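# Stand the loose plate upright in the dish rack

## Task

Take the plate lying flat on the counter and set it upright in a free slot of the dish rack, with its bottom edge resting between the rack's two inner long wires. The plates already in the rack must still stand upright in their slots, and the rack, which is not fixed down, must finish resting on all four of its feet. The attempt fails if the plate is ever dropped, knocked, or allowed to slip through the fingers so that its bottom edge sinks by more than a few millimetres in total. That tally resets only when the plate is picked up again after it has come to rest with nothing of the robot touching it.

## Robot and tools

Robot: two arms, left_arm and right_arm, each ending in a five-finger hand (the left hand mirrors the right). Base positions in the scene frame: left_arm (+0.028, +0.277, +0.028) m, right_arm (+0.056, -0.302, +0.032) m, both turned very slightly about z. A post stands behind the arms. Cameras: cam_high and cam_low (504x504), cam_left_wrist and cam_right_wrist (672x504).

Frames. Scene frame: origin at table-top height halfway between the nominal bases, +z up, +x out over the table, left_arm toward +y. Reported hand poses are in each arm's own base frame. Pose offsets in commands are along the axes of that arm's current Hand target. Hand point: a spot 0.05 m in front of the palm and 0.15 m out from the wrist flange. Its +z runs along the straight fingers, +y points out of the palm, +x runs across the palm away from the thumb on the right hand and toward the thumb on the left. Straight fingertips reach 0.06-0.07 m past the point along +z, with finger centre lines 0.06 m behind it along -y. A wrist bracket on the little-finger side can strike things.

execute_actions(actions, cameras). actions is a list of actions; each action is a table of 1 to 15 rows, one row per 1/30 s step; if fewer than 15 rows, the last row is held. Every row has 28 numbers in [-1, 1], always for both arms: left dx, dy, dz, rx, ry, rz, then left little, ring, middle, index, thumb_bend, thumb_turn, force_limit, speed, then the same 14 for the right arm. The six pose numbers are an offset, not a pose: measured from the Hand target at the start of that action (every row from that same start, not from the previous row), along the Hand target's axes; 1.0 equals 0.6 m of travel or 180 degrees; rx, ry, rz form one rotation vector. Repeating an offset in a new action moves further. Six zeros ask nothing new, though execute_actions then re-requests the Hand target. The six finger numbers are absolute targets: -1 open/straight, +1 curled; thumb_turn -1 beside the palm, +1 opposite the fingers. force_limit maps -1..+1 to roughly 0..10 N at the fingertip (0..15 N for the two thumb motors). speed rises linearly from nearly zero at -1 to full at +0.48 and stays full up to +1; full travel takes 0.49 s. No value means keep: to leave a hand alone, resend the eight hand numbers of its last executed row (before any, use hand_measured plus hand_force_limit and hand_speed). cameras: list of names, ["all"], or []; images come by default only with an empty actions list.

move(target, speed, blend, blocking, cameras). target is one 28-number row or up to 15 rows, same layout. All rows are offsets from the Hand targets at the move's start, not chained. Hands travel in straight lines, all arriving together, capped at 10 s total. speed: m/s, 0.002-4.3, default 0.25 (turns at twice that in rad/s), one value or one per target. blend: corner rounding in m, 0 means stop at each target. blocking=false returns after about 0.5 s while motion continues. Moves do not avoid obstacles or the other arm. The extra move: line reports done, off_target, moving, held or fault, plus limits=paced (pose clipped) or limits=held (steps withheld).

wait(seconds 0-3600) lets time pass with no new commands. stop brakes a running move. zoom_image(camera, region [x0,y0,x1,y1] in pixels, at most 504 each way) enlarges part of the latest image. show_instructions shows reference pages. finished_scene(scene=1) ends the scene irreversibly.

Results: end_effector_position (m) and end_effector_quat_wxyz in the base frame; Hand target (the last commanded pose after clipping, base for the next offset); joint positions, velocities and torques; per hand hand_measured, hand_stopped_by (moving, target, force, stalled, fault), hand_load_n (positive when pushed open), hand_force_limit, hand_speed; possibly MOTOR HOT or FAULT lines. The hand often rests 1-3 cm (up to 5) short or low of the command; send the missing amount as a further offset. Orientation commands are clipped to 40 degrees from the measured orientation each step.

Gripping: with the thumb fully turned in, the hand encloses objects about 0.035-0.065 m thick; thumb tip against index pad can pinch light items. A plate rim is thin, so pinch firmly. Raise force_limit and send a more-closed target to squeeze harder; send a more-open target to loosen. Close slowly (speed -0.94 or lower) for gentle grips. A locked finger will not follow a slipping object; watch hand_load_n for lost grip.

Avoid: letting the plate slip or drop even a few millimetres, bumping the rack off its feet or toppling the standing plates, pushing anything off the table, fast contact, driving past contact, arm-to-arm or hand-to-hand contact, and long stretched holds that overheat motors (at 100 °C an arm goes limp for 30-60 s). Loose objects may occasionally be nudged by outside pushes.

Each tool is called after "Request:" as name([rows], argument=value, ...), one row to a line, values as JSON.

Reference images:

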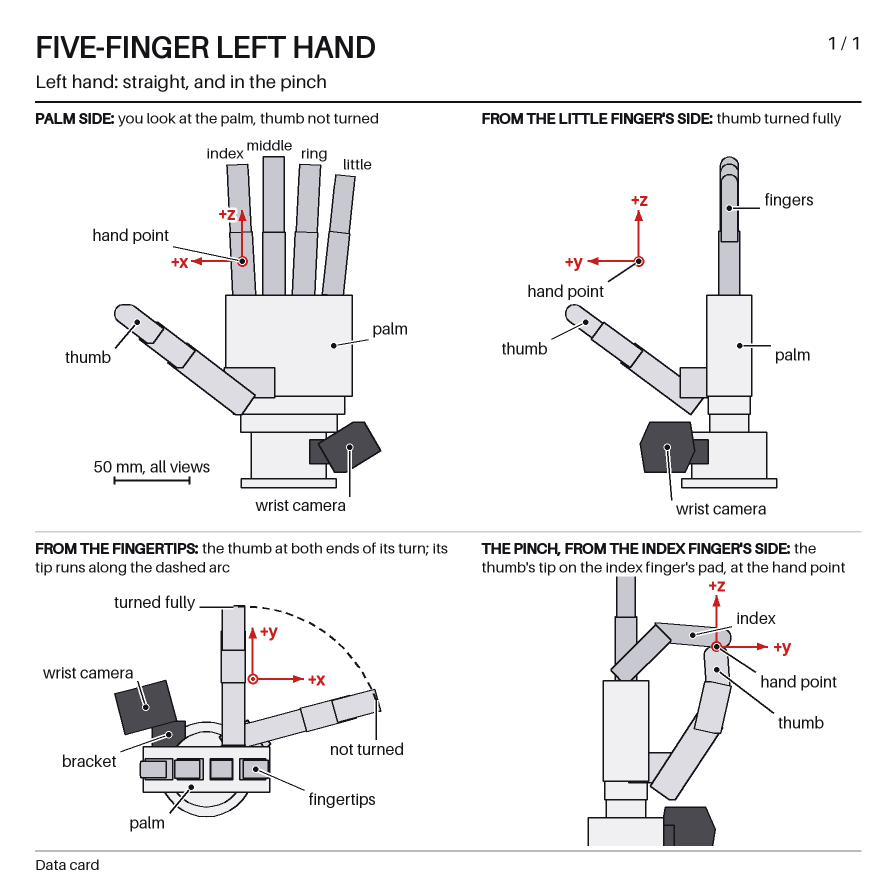

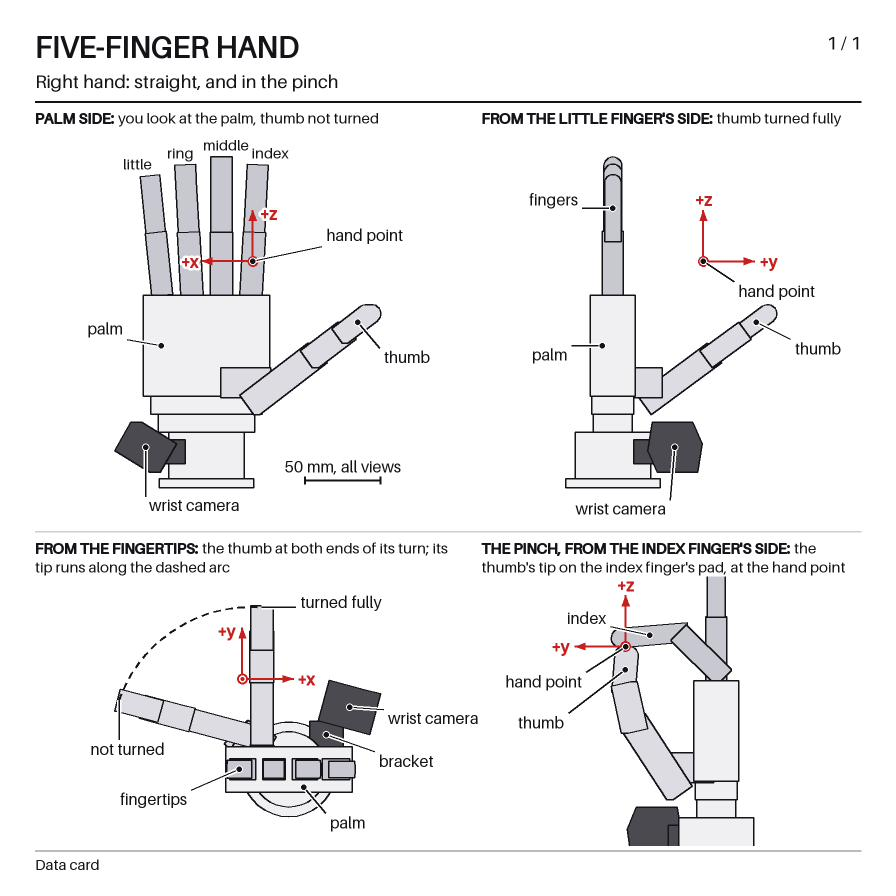

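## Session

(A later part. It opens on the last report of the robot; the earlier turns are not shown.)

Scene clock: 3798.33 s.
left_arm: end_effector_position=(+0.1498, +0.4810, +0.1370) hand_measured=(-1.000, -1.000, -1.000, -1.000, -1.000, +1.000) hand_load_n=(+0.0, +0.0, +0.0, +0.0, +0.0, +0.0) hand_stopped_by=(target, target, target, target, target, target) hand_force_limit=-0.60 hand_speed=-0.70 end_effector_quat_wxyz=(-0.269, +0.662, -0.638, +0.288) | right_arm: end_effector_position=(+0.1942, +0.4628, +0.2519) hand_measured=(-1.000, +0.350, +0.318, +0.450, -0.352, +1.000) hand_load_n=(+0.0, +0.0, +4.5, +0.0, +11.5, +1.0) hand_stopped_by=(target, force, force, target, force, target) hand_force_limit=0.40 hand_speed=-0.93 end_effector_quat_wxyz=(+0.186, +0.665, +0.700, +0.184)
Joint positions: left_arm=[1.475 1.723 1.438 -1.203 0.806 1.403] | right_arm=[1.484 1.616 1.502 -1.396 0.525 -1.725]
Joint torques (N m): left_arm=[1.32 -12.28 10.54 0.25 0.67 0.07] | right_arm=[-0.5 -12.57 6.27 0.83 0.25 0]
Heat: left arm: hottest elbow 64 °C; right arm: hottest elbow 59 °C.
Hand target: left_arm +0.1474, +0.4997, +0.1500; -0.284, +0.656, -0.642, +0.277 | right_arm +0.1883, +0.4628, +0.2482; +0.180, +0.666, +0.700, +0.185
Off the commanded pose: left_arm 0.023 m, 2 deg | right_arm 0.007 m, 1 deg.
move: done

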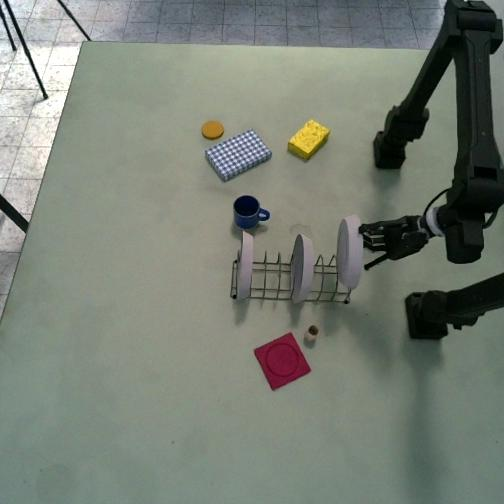

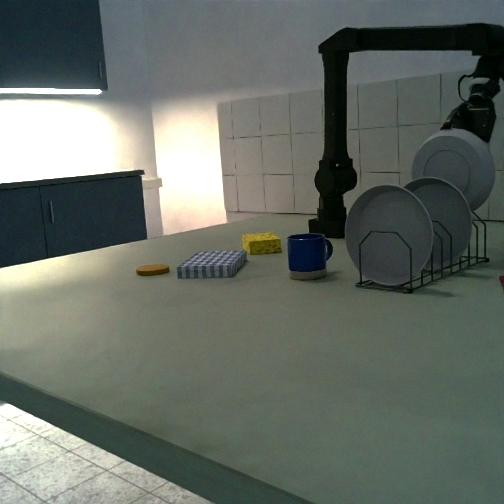

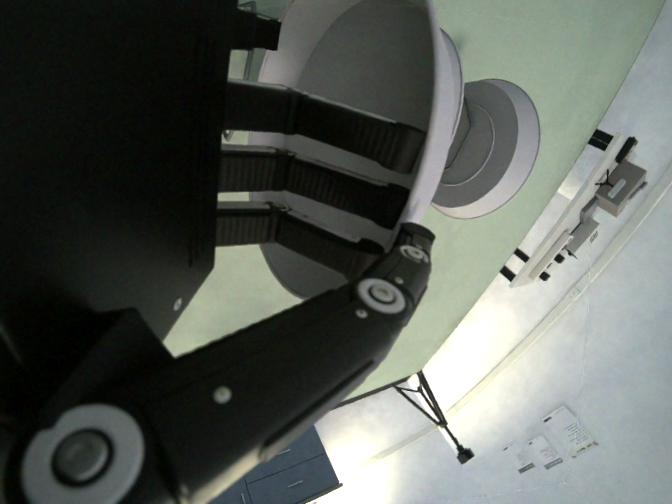

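Request:
move(target=[0,0,0,0,0,0,-1,-1,-1,-1,-1,1,-0.6,-0.7, 0,0.0299,-0.0406,0,0,0,-1,0.5,0.5,0.45,-0.13,1,0.4,-0.93], speed=0.03, cameras=["cam_high","cam_low"])

Request:
zoom_image(camera="cam_high", region=[310, 200, 390, 310])

Scene clock: 3815.67 s.
left_arm: end_effector_position=(+0.1498, +0.4810, +0.1370) hand_measured=(-1.000, -1.000, -1.000, -1.000, -1.000, +1.000) hand_load_n=(+0.0, +0.0, +0.0, +0.0, +0.0, +0.0) hand_stopped_by=(target, target, target, target, target, target) hand_force_limit=-0.60 hand_speed=-0.70 end_effector_quat_wxyz=(-0.269, +0.662, -0.638, +0.288) | right_arm: end_effector_position=(+0.1924, +0.4539, +0.2532) hand_measured=(-1.000, +0.350, +0.318, +0.450, -0.352, +1.000) hand_load_n=(+0.0, +0.0, +6.0, +0.0, +10.0, +2.5) hand_stopped_by=(target, force, force, target, force, target) hand_force_limit=0.40 hand_speed=-0.93 end_effector_quat_wxyz=(+0.196, +0.662, +0.704, +0.165)
Joint positions: left_arm=[1.475 1.723 1.438 -1.203 0.806 1.403] | right_arm=[1.484 1.615 1.507 -1.444 0.518 -1.724]
Joint torques (N m): left_arm=[1.32 -12.28 10.54 0.25 0.67 0.07] | right_arm=[-0.97 -13.16 10.88 -0.1 0.53 -0.08]
Heat: left arm: hottest elbow 65 °C; right arm: hottest elbow 57 °C.
Hand target: left_arm +0.1474, +0.4997, +0.1500; -0.284, +0.656, -0.642, +0.277 | right_arm +0.1917, +0.4631, +0.2782; +0.180, +0.666, +0.700, +0.185
Off the commanded pose: left_arm 0.023 m, 2 deg | right_arm 0.027 m, 3 deg.
move: off_target (right_arm)

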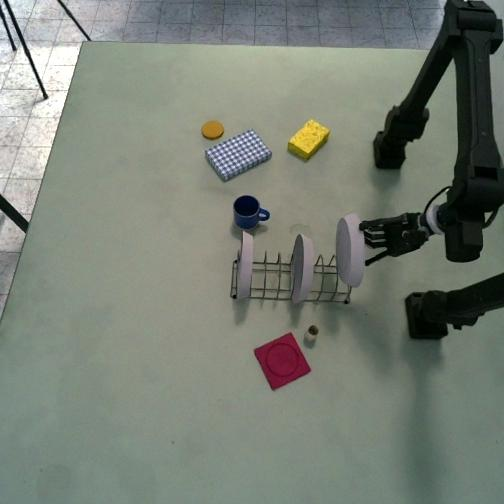

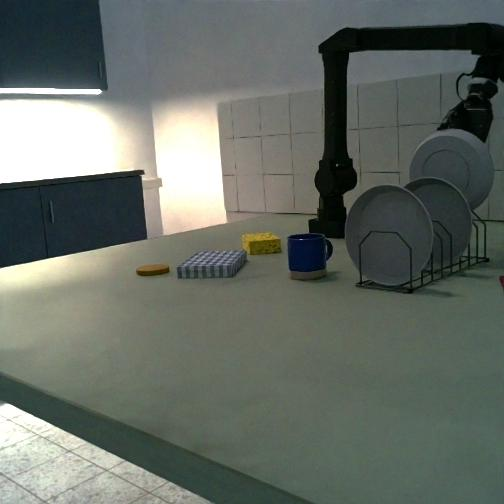

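Scaled by 4.582 from the camera's image (finer frame: 720x720).

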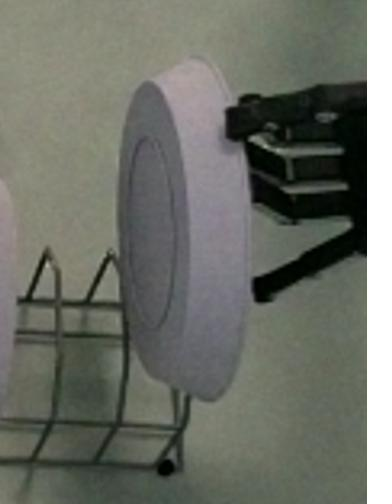

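Request:
wait(seconds=0.3, cameras=["all"])

Request:
zoom_image(camera="cam_high", region=[330, 250, 380, 310])

Request:
zoom_image(camera="cam_low", region=[440, 190, 500, 280])

Request:
zoom_image(camera="cam_right_wrist", region=[200, 0, 560, 400])

Scene clock: 3843.70 s.
left_arm: end_effector_position=(+0.1498, +0.4810, +0.1370) hand_measured=(-1.000, -1.000, -1.000, -1.000, -1.000, +1.000) hand_load_n=(+0.0, +0.0, +0.0, +0.0, +0.0, +0.0) hand_stopped_by=(target, target, target, target, target, target) hand_force_limit=-0.60 hand_speed=-0.70 end_effector_quat_wxyz=(-0.269, +0.662, -0.638, +0.288) | right_arm: end_effector_position=(+0.1924, +0.4539, +0.2532) hand_measured=(-1.000, +0.350, +0.318, +0.450, -0.352, +1.000) hand_load_n=(+0.0, +0.0, +6.0, +0.0, +10.0, +2.5) hand_stopped_by=(target, force, force, target, force, target) hand_force_limit=0.40 hand_speed=-0.93 end_effector_quat_wxyz=(+0.196, +0.662, +0.704, +0.165)
Joint positions: left_arm=[1.475 1.723 1.438 -1.203 0.806 1.403] | right_arm=[1.484 1.615 1.507 -1.444 0.518 -1.724]
Joint torques (N m): left_arm=[1.32 -12.28 10.54 0.25 0.67 0.07] | right_arm=[-0.91 -13.1 10.89 -0.13 0.53 -0.08]
Heat: left arm: hottest elbow 65 °C; right arm: hottest elbow 63 °C.
Hand target: left_arm +0.1474, +0.4997, +0.1500; -0.284, +0.656, -0.642, +0.277 | right_arm +0.1917, +0.4632, +0.2782; +0.180, +0.666, +0.700, +0.185
Off the commanded pose: left_arm 0.023 m, 2 deg | right_arm 0.027 m, 3 deg.
wait: 0.30 s; at rest from the start

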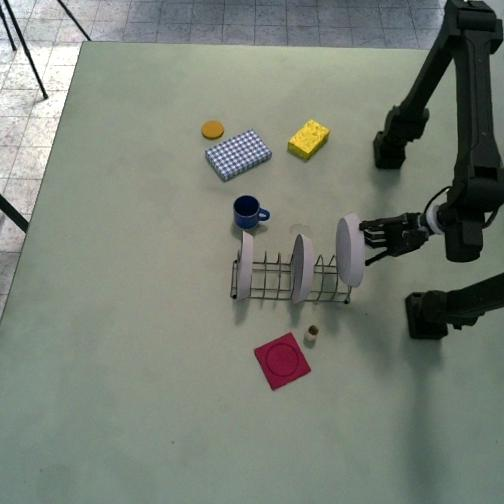

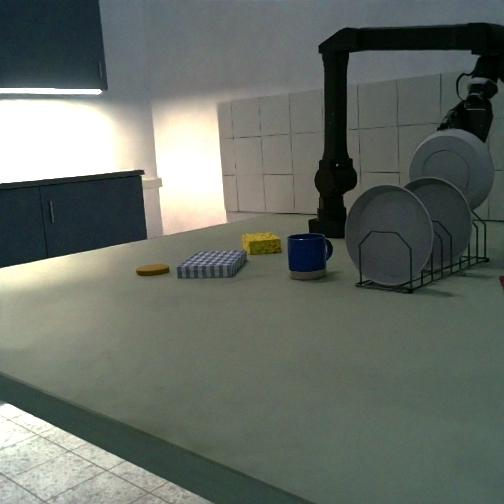

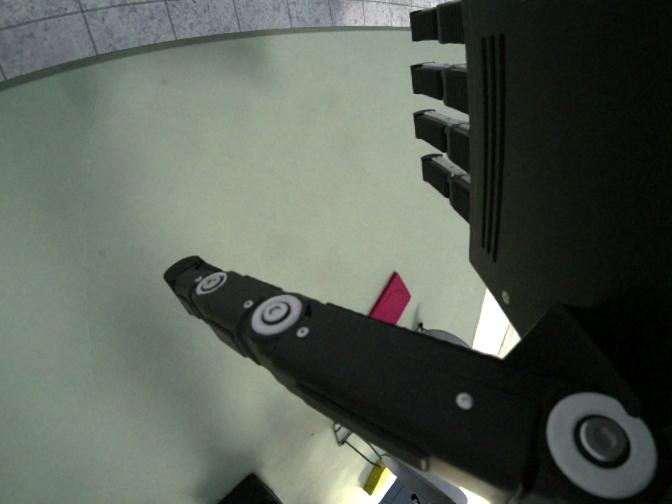

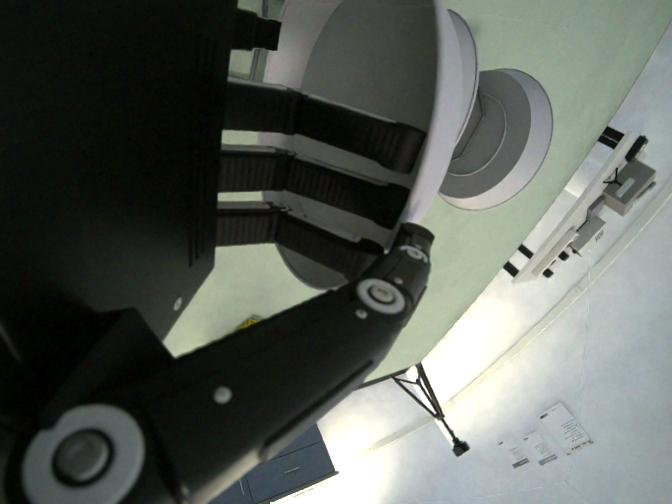

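Scaled by 8.400 from the camera's image (finer frame: 720x720).

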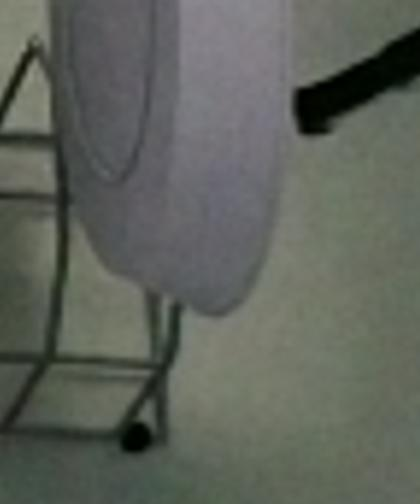

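Scaled by 5.600 from the camera's image (finer frame: 720x720).

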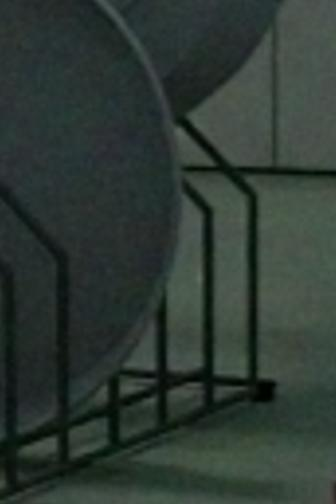

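Scaled by 1.260 from the camera's image (finer frame: 960x720).

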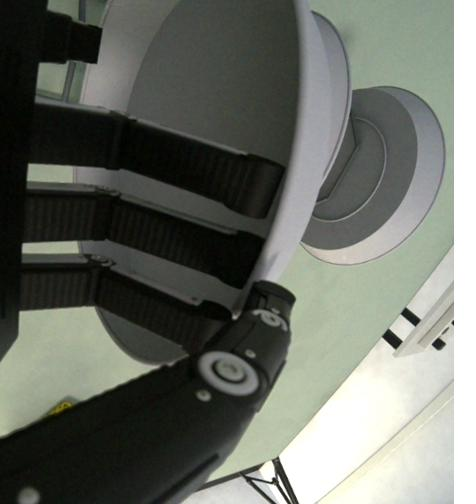

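Request:
move(target=[0,0,0,0,0,0,-1,-1,-1,-1,-1,1,-0.6,-0.7,0,0.0249,-0.0434,0,0,0,-1,0.5,0.5,0.45,-0.13,1,0.4,-0.93], speed=0.05, cameras=["all"])

Scene clock: 3878.03 s.
left_arm: end_effector_position=(+0.1498, +0.4810, +0.1370) hand_measured=(-1.000, -1.000, -1.000, -1.000, -1.000, +1.000) hand_load_n=(+0.0, +0.0, +0.0, +0.0, +0.0, +0.0) hand_stopped_by=(target, target, target, target, target, target) hand_force_limit=-0.60 hand_speed=-0.70 end_effector_quat_wxyz=(-0.269, +0.662, -0.638, +0.288) | right_arm: end_effector_position=(+0.1920, +0.4544, +0.2802) hand_measured=(-1.000, +0.350, +0.318, +0.450, -0.352, +1.000) hand_load_n=(+0.0, +0.0, +5.5, +0.0, +10.0, +1.5) hand_stopped_by=(target, force, force, target, force, target) hand_force_limit=0.40 hand_speed=-0.93 end_effector_quat_wxyz=(+0.197, +0.662, +0.705, +0.161)
Joint positions: left_arm=[1.475 1.723 1.438 -1.203 0.806 1.403] | right_arm=[1.484 1.615 1.579 -1.523 0.515 -1.724]
Joint torques (N m): left_arm=[1.32 -12.28 10.54 0.25 0.67 0.07] | right_arm=[-0.91 -13.27 11.34 -0.12 0.65 -0.07]
Heat: left arm: hottest elbow 65 °C; right arm: hottest elbow 65 °C.
Hand target: left_arm +0.1474, +0.4997, +0.1500; -0.284, +0.656, -0.642, +0.277 | right_arm +0.1916, +0.4633, +0.3082; +0.180, +0.666, +0.700, +0.185
Off the commanded pose: left_arm 0.023 m, 2 deg | right_arm 0.029 m, 3 deg.
move: off_target (right_arm)

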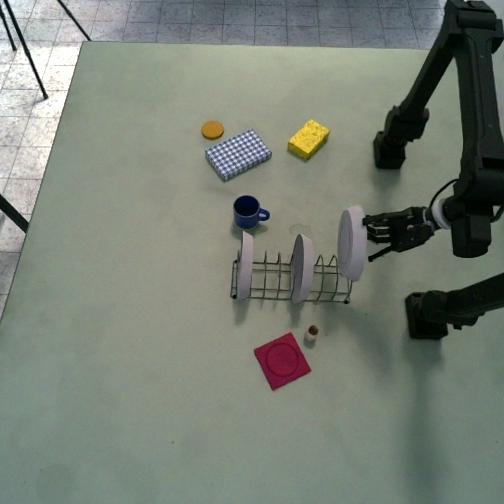

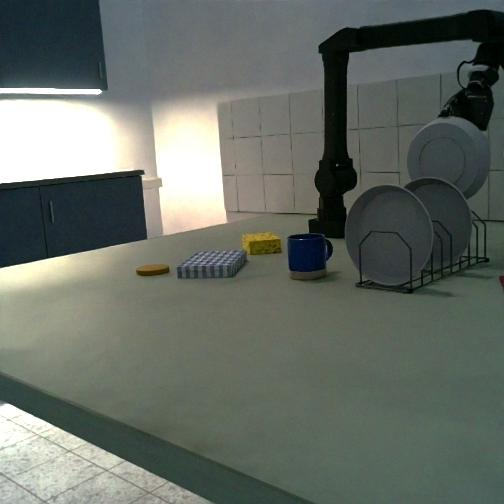

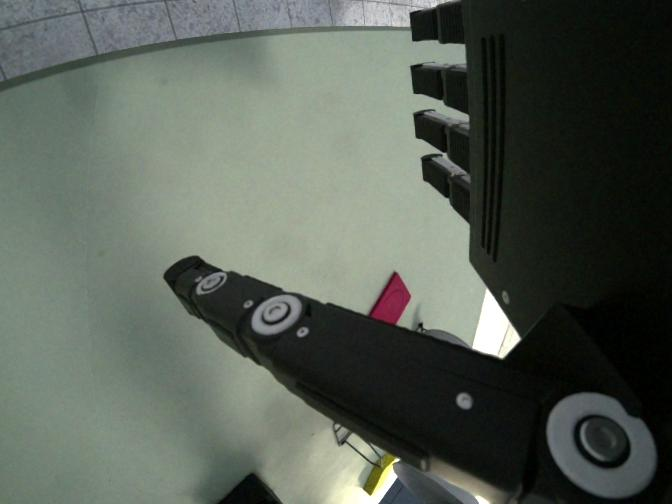

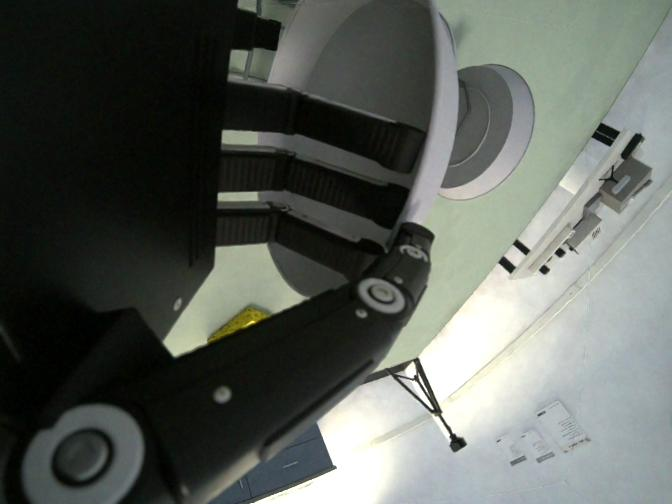

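Request:
zoom_image(camera="cam_high", region=[310, 190, 390, 310])

Request:
zoom_image(camera="cam_low", region=[390, 100, 504, 280])

Scaled by 4.200 from the camera's image (finer frame: 720x720).

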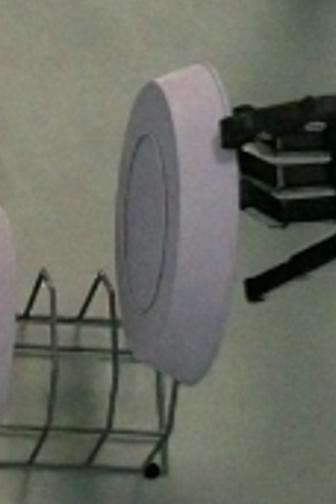

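Scaled by 2.800 from the camera's image (finer frame: 720x720).

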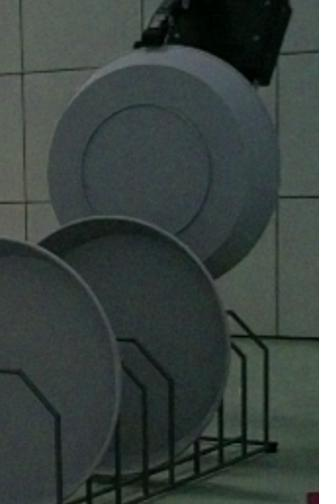

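Request:
zoom_image(camera="cam_high", region=[280, 200, 380, 300])

Request:
zoom_image(camera="cam_high", region=[220, 220, 320, 320])

Request:
zoom_image(camera="cam_right_wrist", region=[170, 0, 504, 334])

Scaled by 5.040 from the camera's image (finer frame: 720x720).

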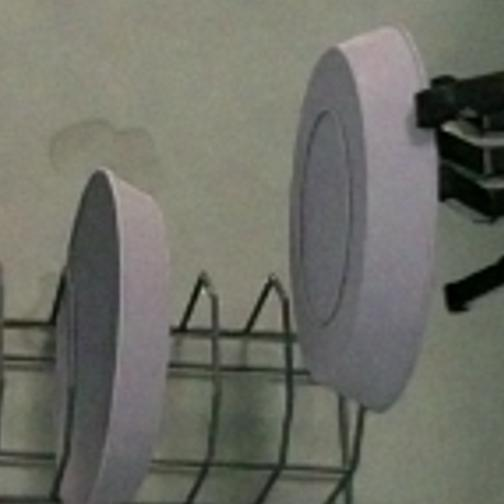

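Scaled by 5.040 from the camera's image (finer frame: 720x720).

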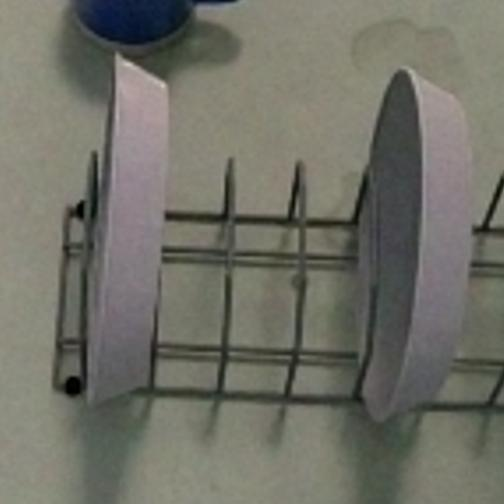

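Scaled by 1.509 from the camera's image (finer frame: 960x720).

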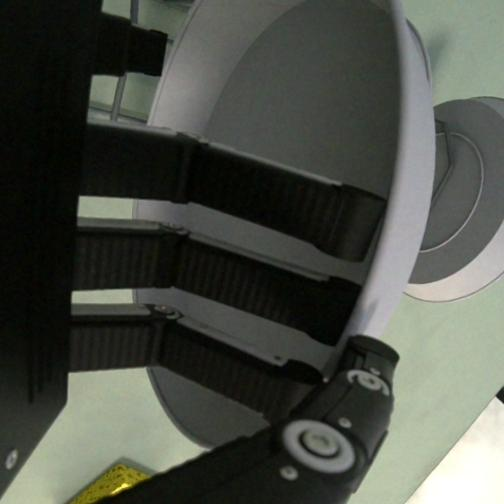

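Request:
zoom_image(camera="cam_high", region=[325, 200, 375, 250])

Request:
zoom_image(camera="cam_high", region=[325, 240, 375, 290])

Scaled by 10.080 from the camera's image (finer frame: 720x720).

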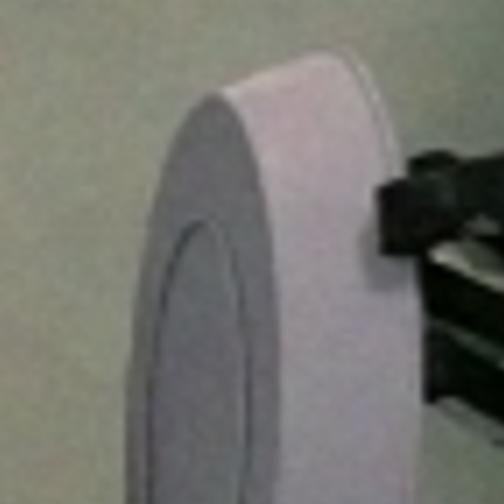

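Scaled by 10.080 from the camera's image (finer frame: 720x720).

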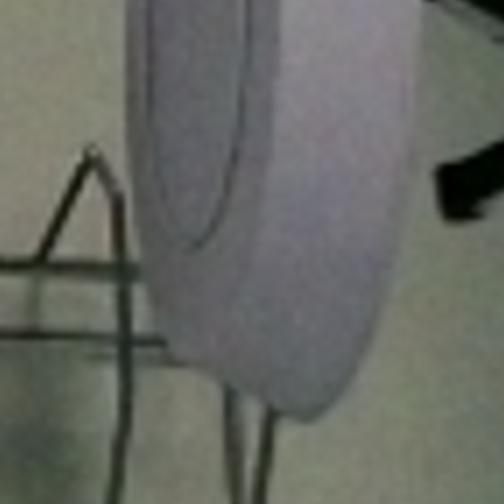

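Request:
move(target=[0,0,0,0,0,0,-1,-1,-1,-1,-1,1,-0.6,-0.7,0,0,0,0.014,-0.0028,0.0048,-1,0.5,0.5,0.45,-0.13,1,0.4,-0.93], speed=0.05, cameras=["cam_high", "cam_low", "cam_right_wrist"])

Request:
zoom_image(camera="cam_high", region=[325, 200, 375, 250])

Request:
zoom_image(camera="cam_high", region=[325, 240, 375, 290])

Scene clock: 4000.83 s.
left_arm: end_effector_position=(+0.1498, +0.4810, +0.1370) hand_measured=(-1.000, -1.000, -1.000, -1.000, -1.000, +1.000) hand_load_n=(+0.0, +0.0, +0.0, +0.0, +0.0, +0.0) hand_stopped_by=(target, target, target, target, target, target) hand_force_limit=-0.60 hand_speed=-0.70 end_effector_quat_wxyz=(-0.269, +0.662, -0.638, +0.288) | right_arm: end_effector_position=(+0.1862, +0.4558, +0.2864) hand_measured=(-1.000, +0.350, +0.318, +0.450, -0.352, +1.000) hand_load_n=(+0.0, +0.0, +6.0, +0.0, +10.0, +1.5) hand_stopped_by=(target, force, force, target, force, target) hand_force_limit=0.40 hand_speed=-0.93 end_effector_quat_wxyz=(+0.180, +0.666, +0.708, +0.150)
Joint positions: left_arm=[1.475 1.723 1.438 -1.203 0.806 1.403] | right_arm=[1.484 1.615 1.611 -1.553 0.473 -1.723]
Joint torques (N m): left_arm=[1.32 -12.28 10.54 0.25 0.67 0.07] | right_arm=[-1.79 -12.34 11.36 -0.09 0.61 0]
Heat: left arm: hottest elbow 65 °C; right arm: hottest elbow 65 °C.
Hand target: left_arm +0.1474, +0.4997, +0.1500; -0.284, +0.656, -0.642, +0.277 | right_arm +0.1917, +0.4633, +0.3083; +0.167, +0.676, +0.698, +0.169
Off the commanded pose: left_arm 0.023 m, 2 deg | right_arm 0.024 m, 3 deg.
move: off_target (right_arm)

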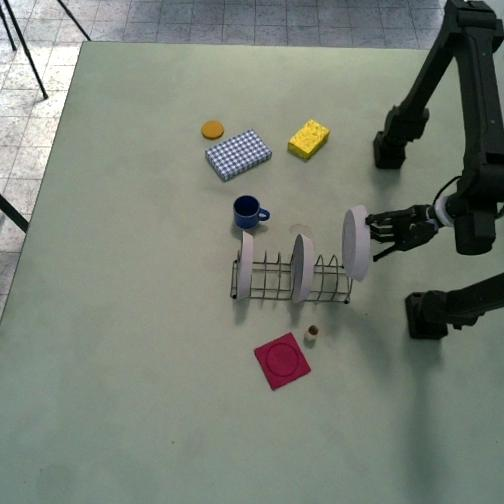

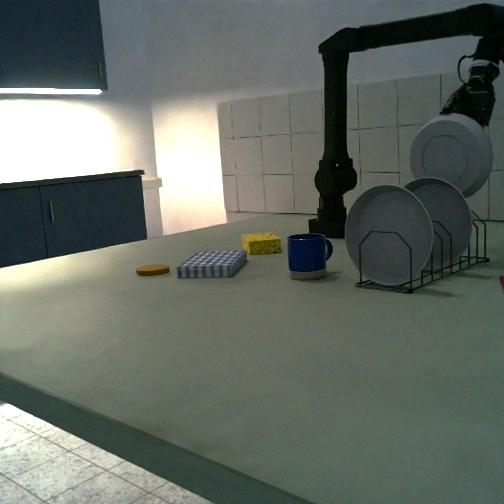

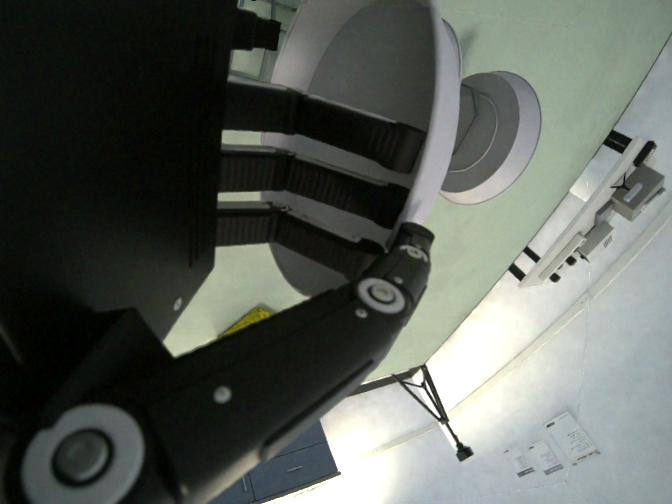

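Scaled by 10.080 from the camera's image (finer frame: 720x720).

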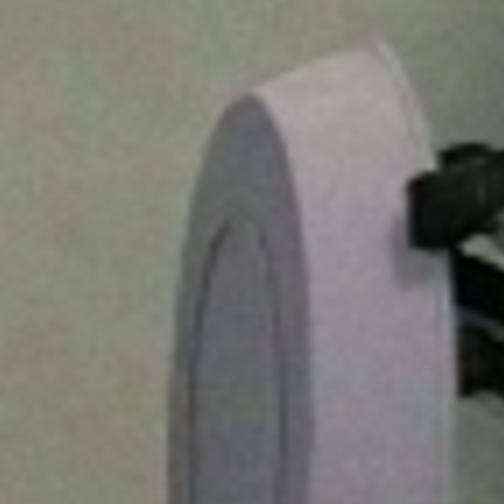

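Scaled by 10.080 from the camera's image (finer frame: 720x720).

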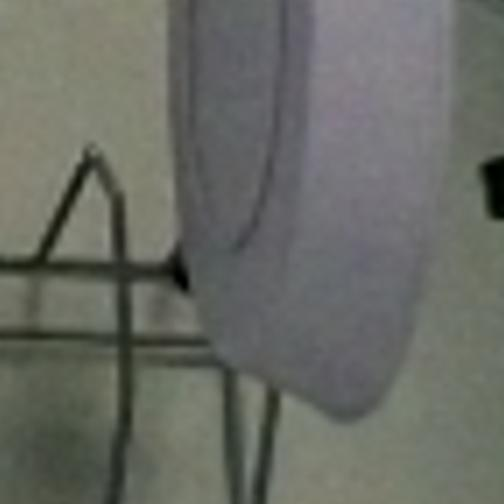

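Request:
move(target=[0,0,0,0,0,0,-1,-1,-1,-1,-1,1,-0.6,-0.7,-0.0005,0.0071,0.0225,0.0084,0,0,-1,0.5,0.5,0.45,-0.13,1,0.4,-0.93], speed=0.05, cameras=["cam_high", "cam_low"])

Request:
zoom_image(camera="cam_high", region=[325, 195, 375, 245])

Request:
zoom_image(camera="cam_high", region=[325, 245, 375, 295])

Request:
zoom_image(camera="cam_low", region=[404, 100, 504, 200])

Scene clock: 4054.87 s.
left_arm: end_effector_position=(+0.1498, +0.4810, +0.1370) hand_measured=(-1.000, -1.000, -1.000, -1.000, -1.000, +1.000) hand_load_n=(-0.5, +0.0, +0.0, +0.0, +0.0, +0.0) hand_stopped_by=(target, target, target, target, target, target) hand_force_limit=-0.60 hand_speed=-0.70 end_effector_quat_wxyz=(-0.269, +0.662, -0.638, +0.288) | right_arm: end_effector_position=(+0.1948, +0.4522, +0.2826) hand_measured=(-1.000, +0.350, +0.318, +0.450, -0.352, +1.000) hand_load_n=(+0.0, +0.0, +6.0, +0.0, +10.0, +1.5) hand_stopped_by=(target, force, force, target, force, target) hand_force_limit=0.40 hand_speed=-0.93 end_effector_quat_wxyz=(+0.171, +0.674, +0.705, +0.140)
Joint positions: left_arm=[1.475 1.723 1.438 -1.203 0.806 1.403] | right_arm=[1.457 1.615 1.611 -1.55 0.446 -1.733]
Joint torques (N m): left_arm=[1.32 -12.34 10.54 0.25 0.67 0.07] | right_arm=[-1.85 -12.16 10.44 0.7 0.57 -0.18]
Heat: left arm: hottest elbow 66 °C; right arm: hottest elbow 62 °C.
Hand target: left_arm +0.1474, +0.4997, +0.1500; -0.284, +0.656, -0.642, +0.277 | right_arm +0.2017, +0.4633, +0.2983; +0.158, +0.678, +0.700, +0.159
Off the commanded pose: left_arm 0.023 m, 2 deg | right_arm 0.020 m, 3 deg.
move: off_target (right_arm)

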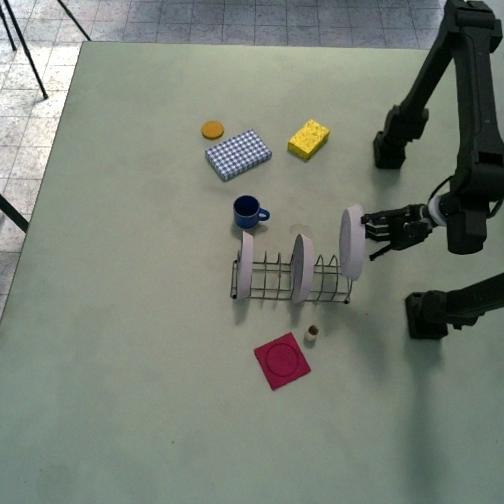

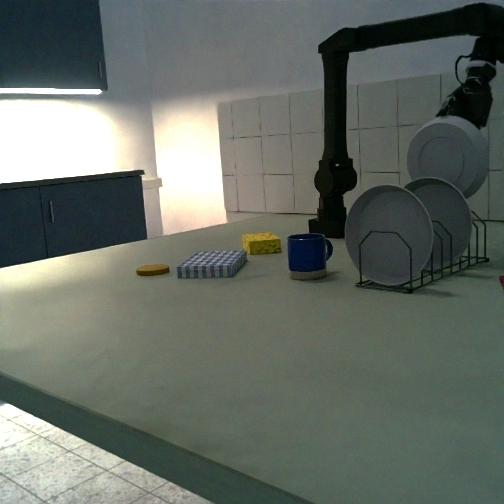

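Scaled by 10.080 from the camera's image (finer frame: 720x720).

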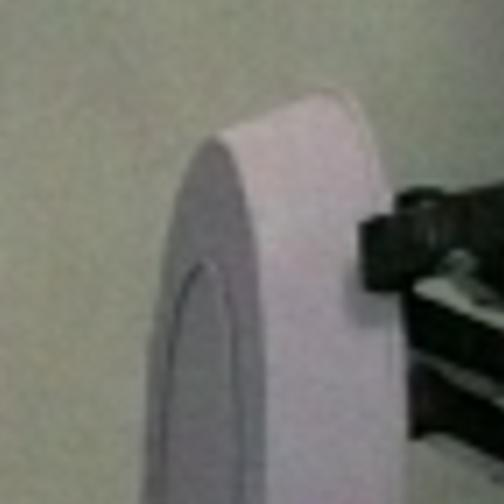

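Scaled by 10.080 from the camera's image (finer frame: 720x720).

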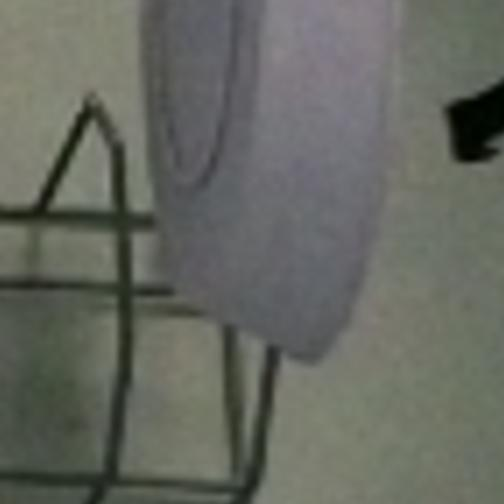

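Scaled by 5.040 from the camera's image (finer frame: 720x720).

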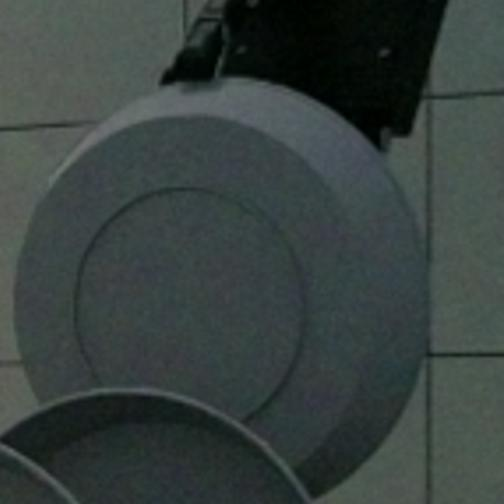

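Request:
move(target=[0,0,0,0,0,0,-1,-1,-1,-1,-1,1,-0.6,-0.7,0.0202,-0.0140,0.0302,0,0,0,-1,0.5,0.5,0.45,-0.13,1,0.4,-0.93], speed=0.04, cameras=["cam_high", "cam_low"])

Request:
zoom_image(camera="cam_high", region=[325, 195, 375, 245])

Request:
zoom_image(camera="cam_high", region=[325, 245, 375, 295])

Request:
zoom_image(camera="cam_low", region=[404, 150, 504, 250])

Scene clock: 4085.33 s.
left_arm: end_effector_position=(+0.1498, +0.4810, +0.1370) hand_measured=(-1.000, -1.000, -1.000, -1.000, -1.000, +1.000) hand_load_n=(+0.0, +0.0, +0.0, +0.0, +0.0, +0.0) hand_stopped_by=(target, target, target, target, target, target) hand_force_limit=-0.60 hand_speed=-0.70 end_effector_quat_wxyz=(-0.269, +0.662, -0.638, +0.288) | right_arm: end_effector_position=(+0.1963, +0.4655, +0.2700) hand_measured=(-1.000, +0.350, +0.318, +0.450, -0.352, +1.000) hand_load_n=(+0.0, +0.0, +6.0, +0.0, +10.0, +1.5) hand_stopped_by=(target, force, force, target, force, target) hand_force_limit=0.40 hand_speed=-0.93 end_effector_quat_wxyz=(+0.166, +0.675, +0.704, +0.146)
Joint positions: left_arm=[1.475 1.723 1.438 -1.203 0.806 1.403] | right_arm=[1.457 1.641 1.611 -1.508 0.445 -1.734]
Joint torques (N m): left_arm=[1.32 -12.34 10.54 0.25 0.67 0.07] | right_arm=[-1.67 -12.04 9.58 0.75 0.58 -0.15]
Heat: left arm: hottest elbow 66 °C; right arm: hottest elbow 61 °C.
Hand target: left_arm +0.1474, +0.4997, +0.1500; -0.284, +0.656, -0.642, +0.277 | right_arm +0.2016, +0.4752, +0.2784; +0.158, +0.678, +0.700, +0.159
Off the commanded pose: left_arm 0.023 m, 2 deg | right_arm 0.014 m, 2 deg.
move: off_target (right_arm)

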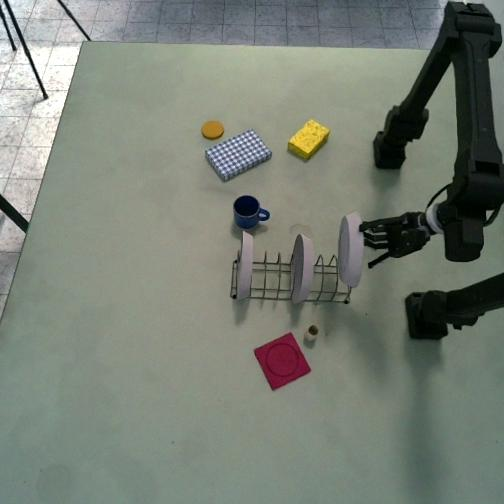

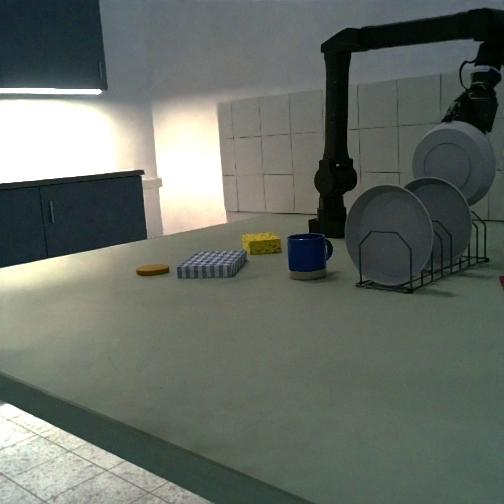

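Scaled by 10.080 from the camera's image (finer frame: 720x720).

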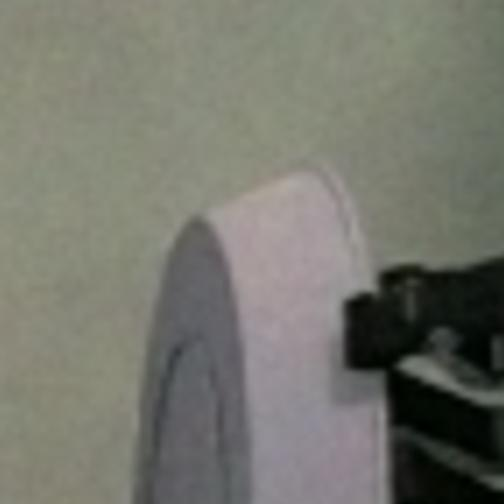

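Scaled by 10.080 from the camera's image (finer frame: 720x720).

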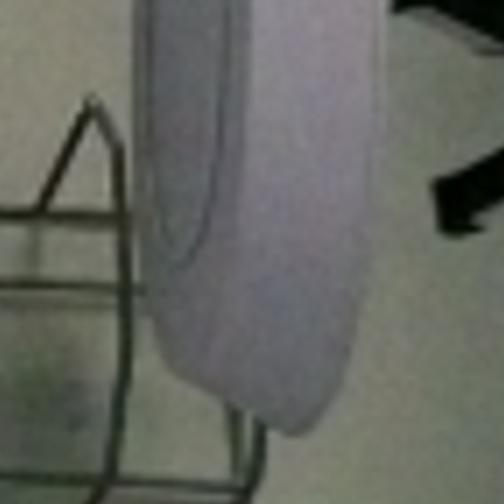

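Scaled by 5.040 from the camera's image (finer frame: 720x720).

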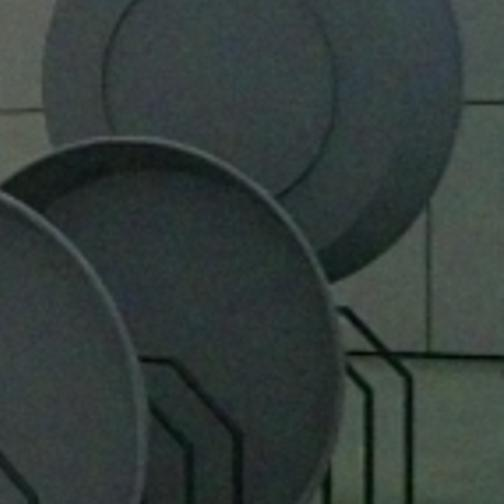

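Request:
move(target=[0,0,0,0,0,0,-1,-1,-1,-1,-1,1,-0.6,-0.7,0,-0.0176,0.0285,0,0,0,-1,0.5,0.5,0.45,-0.13,1,0.4,-0.93], speed=0.03, cameras=["cam_high", "cam_low"])

Request:
zoom_image(camera="cam_high", region=[325, 200, 375, 250])

Request:
zoom_image(camera="cam_high", region=[325, 250, 375, 300])

Request:
zoom_image(camera="cam_low", region=[404, 150, 504, 250])

Scene clock: 4100.27 s.
left_arm: end_effector_position=(+0.1498, +0.4810, +0.1370) hand_measured=(-1.000, -1.000, -1.000, -1.000, -1.000, +1.000) hand_load_n=(-0.5, -0.5, +0.0, +0.0, -0.5, +0.0) hand_stopped_by=(target, target, target, target, target, target) hand_force_limit=-0.60 hand_speed=-0.70 end_effector_quat_wxyz=(-0.269, +0.662, -0.638, +0.288) | right_arm: end_effector_position=(+0.1969, +0.4711, +0.2609) hand_measured=(-1.000, +0.350, +0.318, +0.450, -0.352, +1.000) hand_load_n=(+0.0, +0.0, +6.0, +0.0, +10.0, +1.5) hand_stopped_by=(target, force, force, target, force, target) hand_force_limit=0.40 hand_speed=-0.93 end_effector_quat_wxyz=(+0.158, +0.677, +0.701, +0.156)
Joint positions: left_arm=[1.475 1.723 1.438 -1.203 0.806 1.403] | right_arm=[1.457 1.642 1.589 -1.458 0.445 -1.734]
Joint torques (N m): left_arm=[1.32 -12.28 10.54 0.25 0.67 0.07] | right_arm=[-1.38 -11.93 7.54 0.83 0.58 -0.11]
Heat: left arm: hottest elbow 66 °C; right arm: hottest elbow 60 °C.
Hand target: left_arm +0.1474, +0.4997, +0.1500; -0.284, +0.656, -0.642, +0.277 | right_arm +0.1996, +0.4751, +0.2583; +0.158, +0.678, +0.700, +0.159
Off the commanded pose: left_arm 0.023 m, 2 deg | right_arm 0.005 m, 0 deg.
move: done

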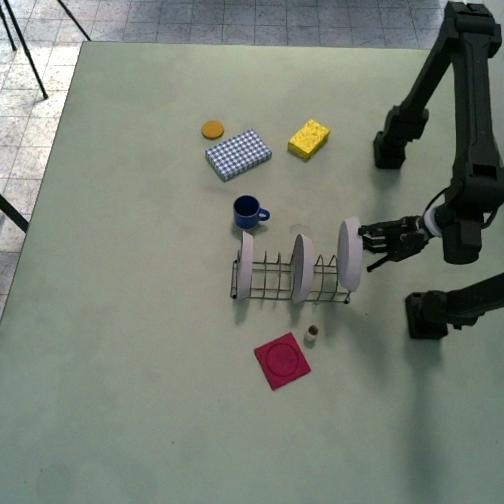

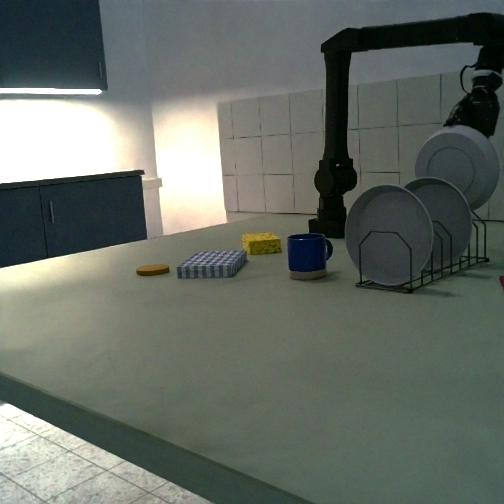

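Scaled by 10.080 from the camera's image (finer frame: 720x720).

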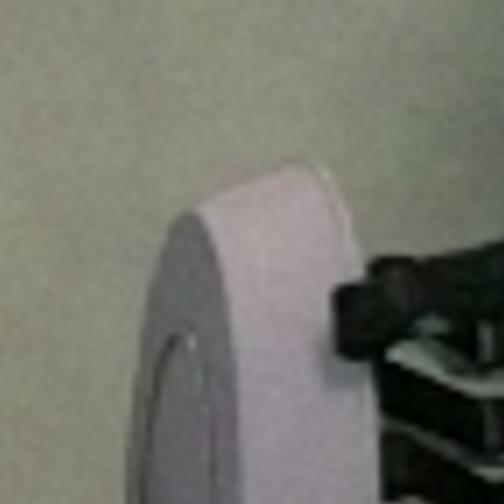

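Scaled by 10.080 from the camera's image (finer frame: 720x720).

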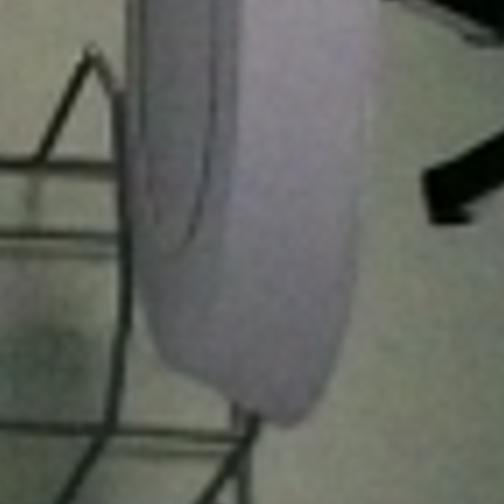

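Scaled by 5.040 from the camera's image (finer frame: 720x720).

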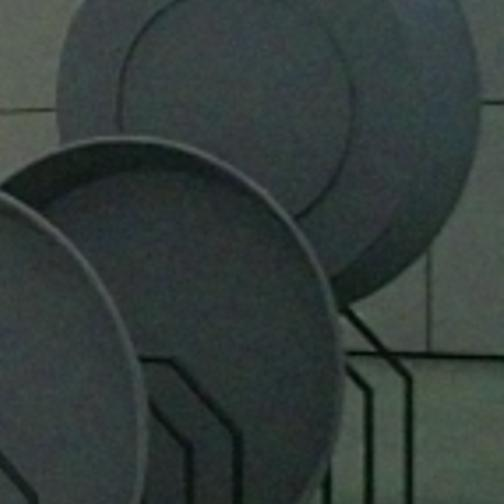

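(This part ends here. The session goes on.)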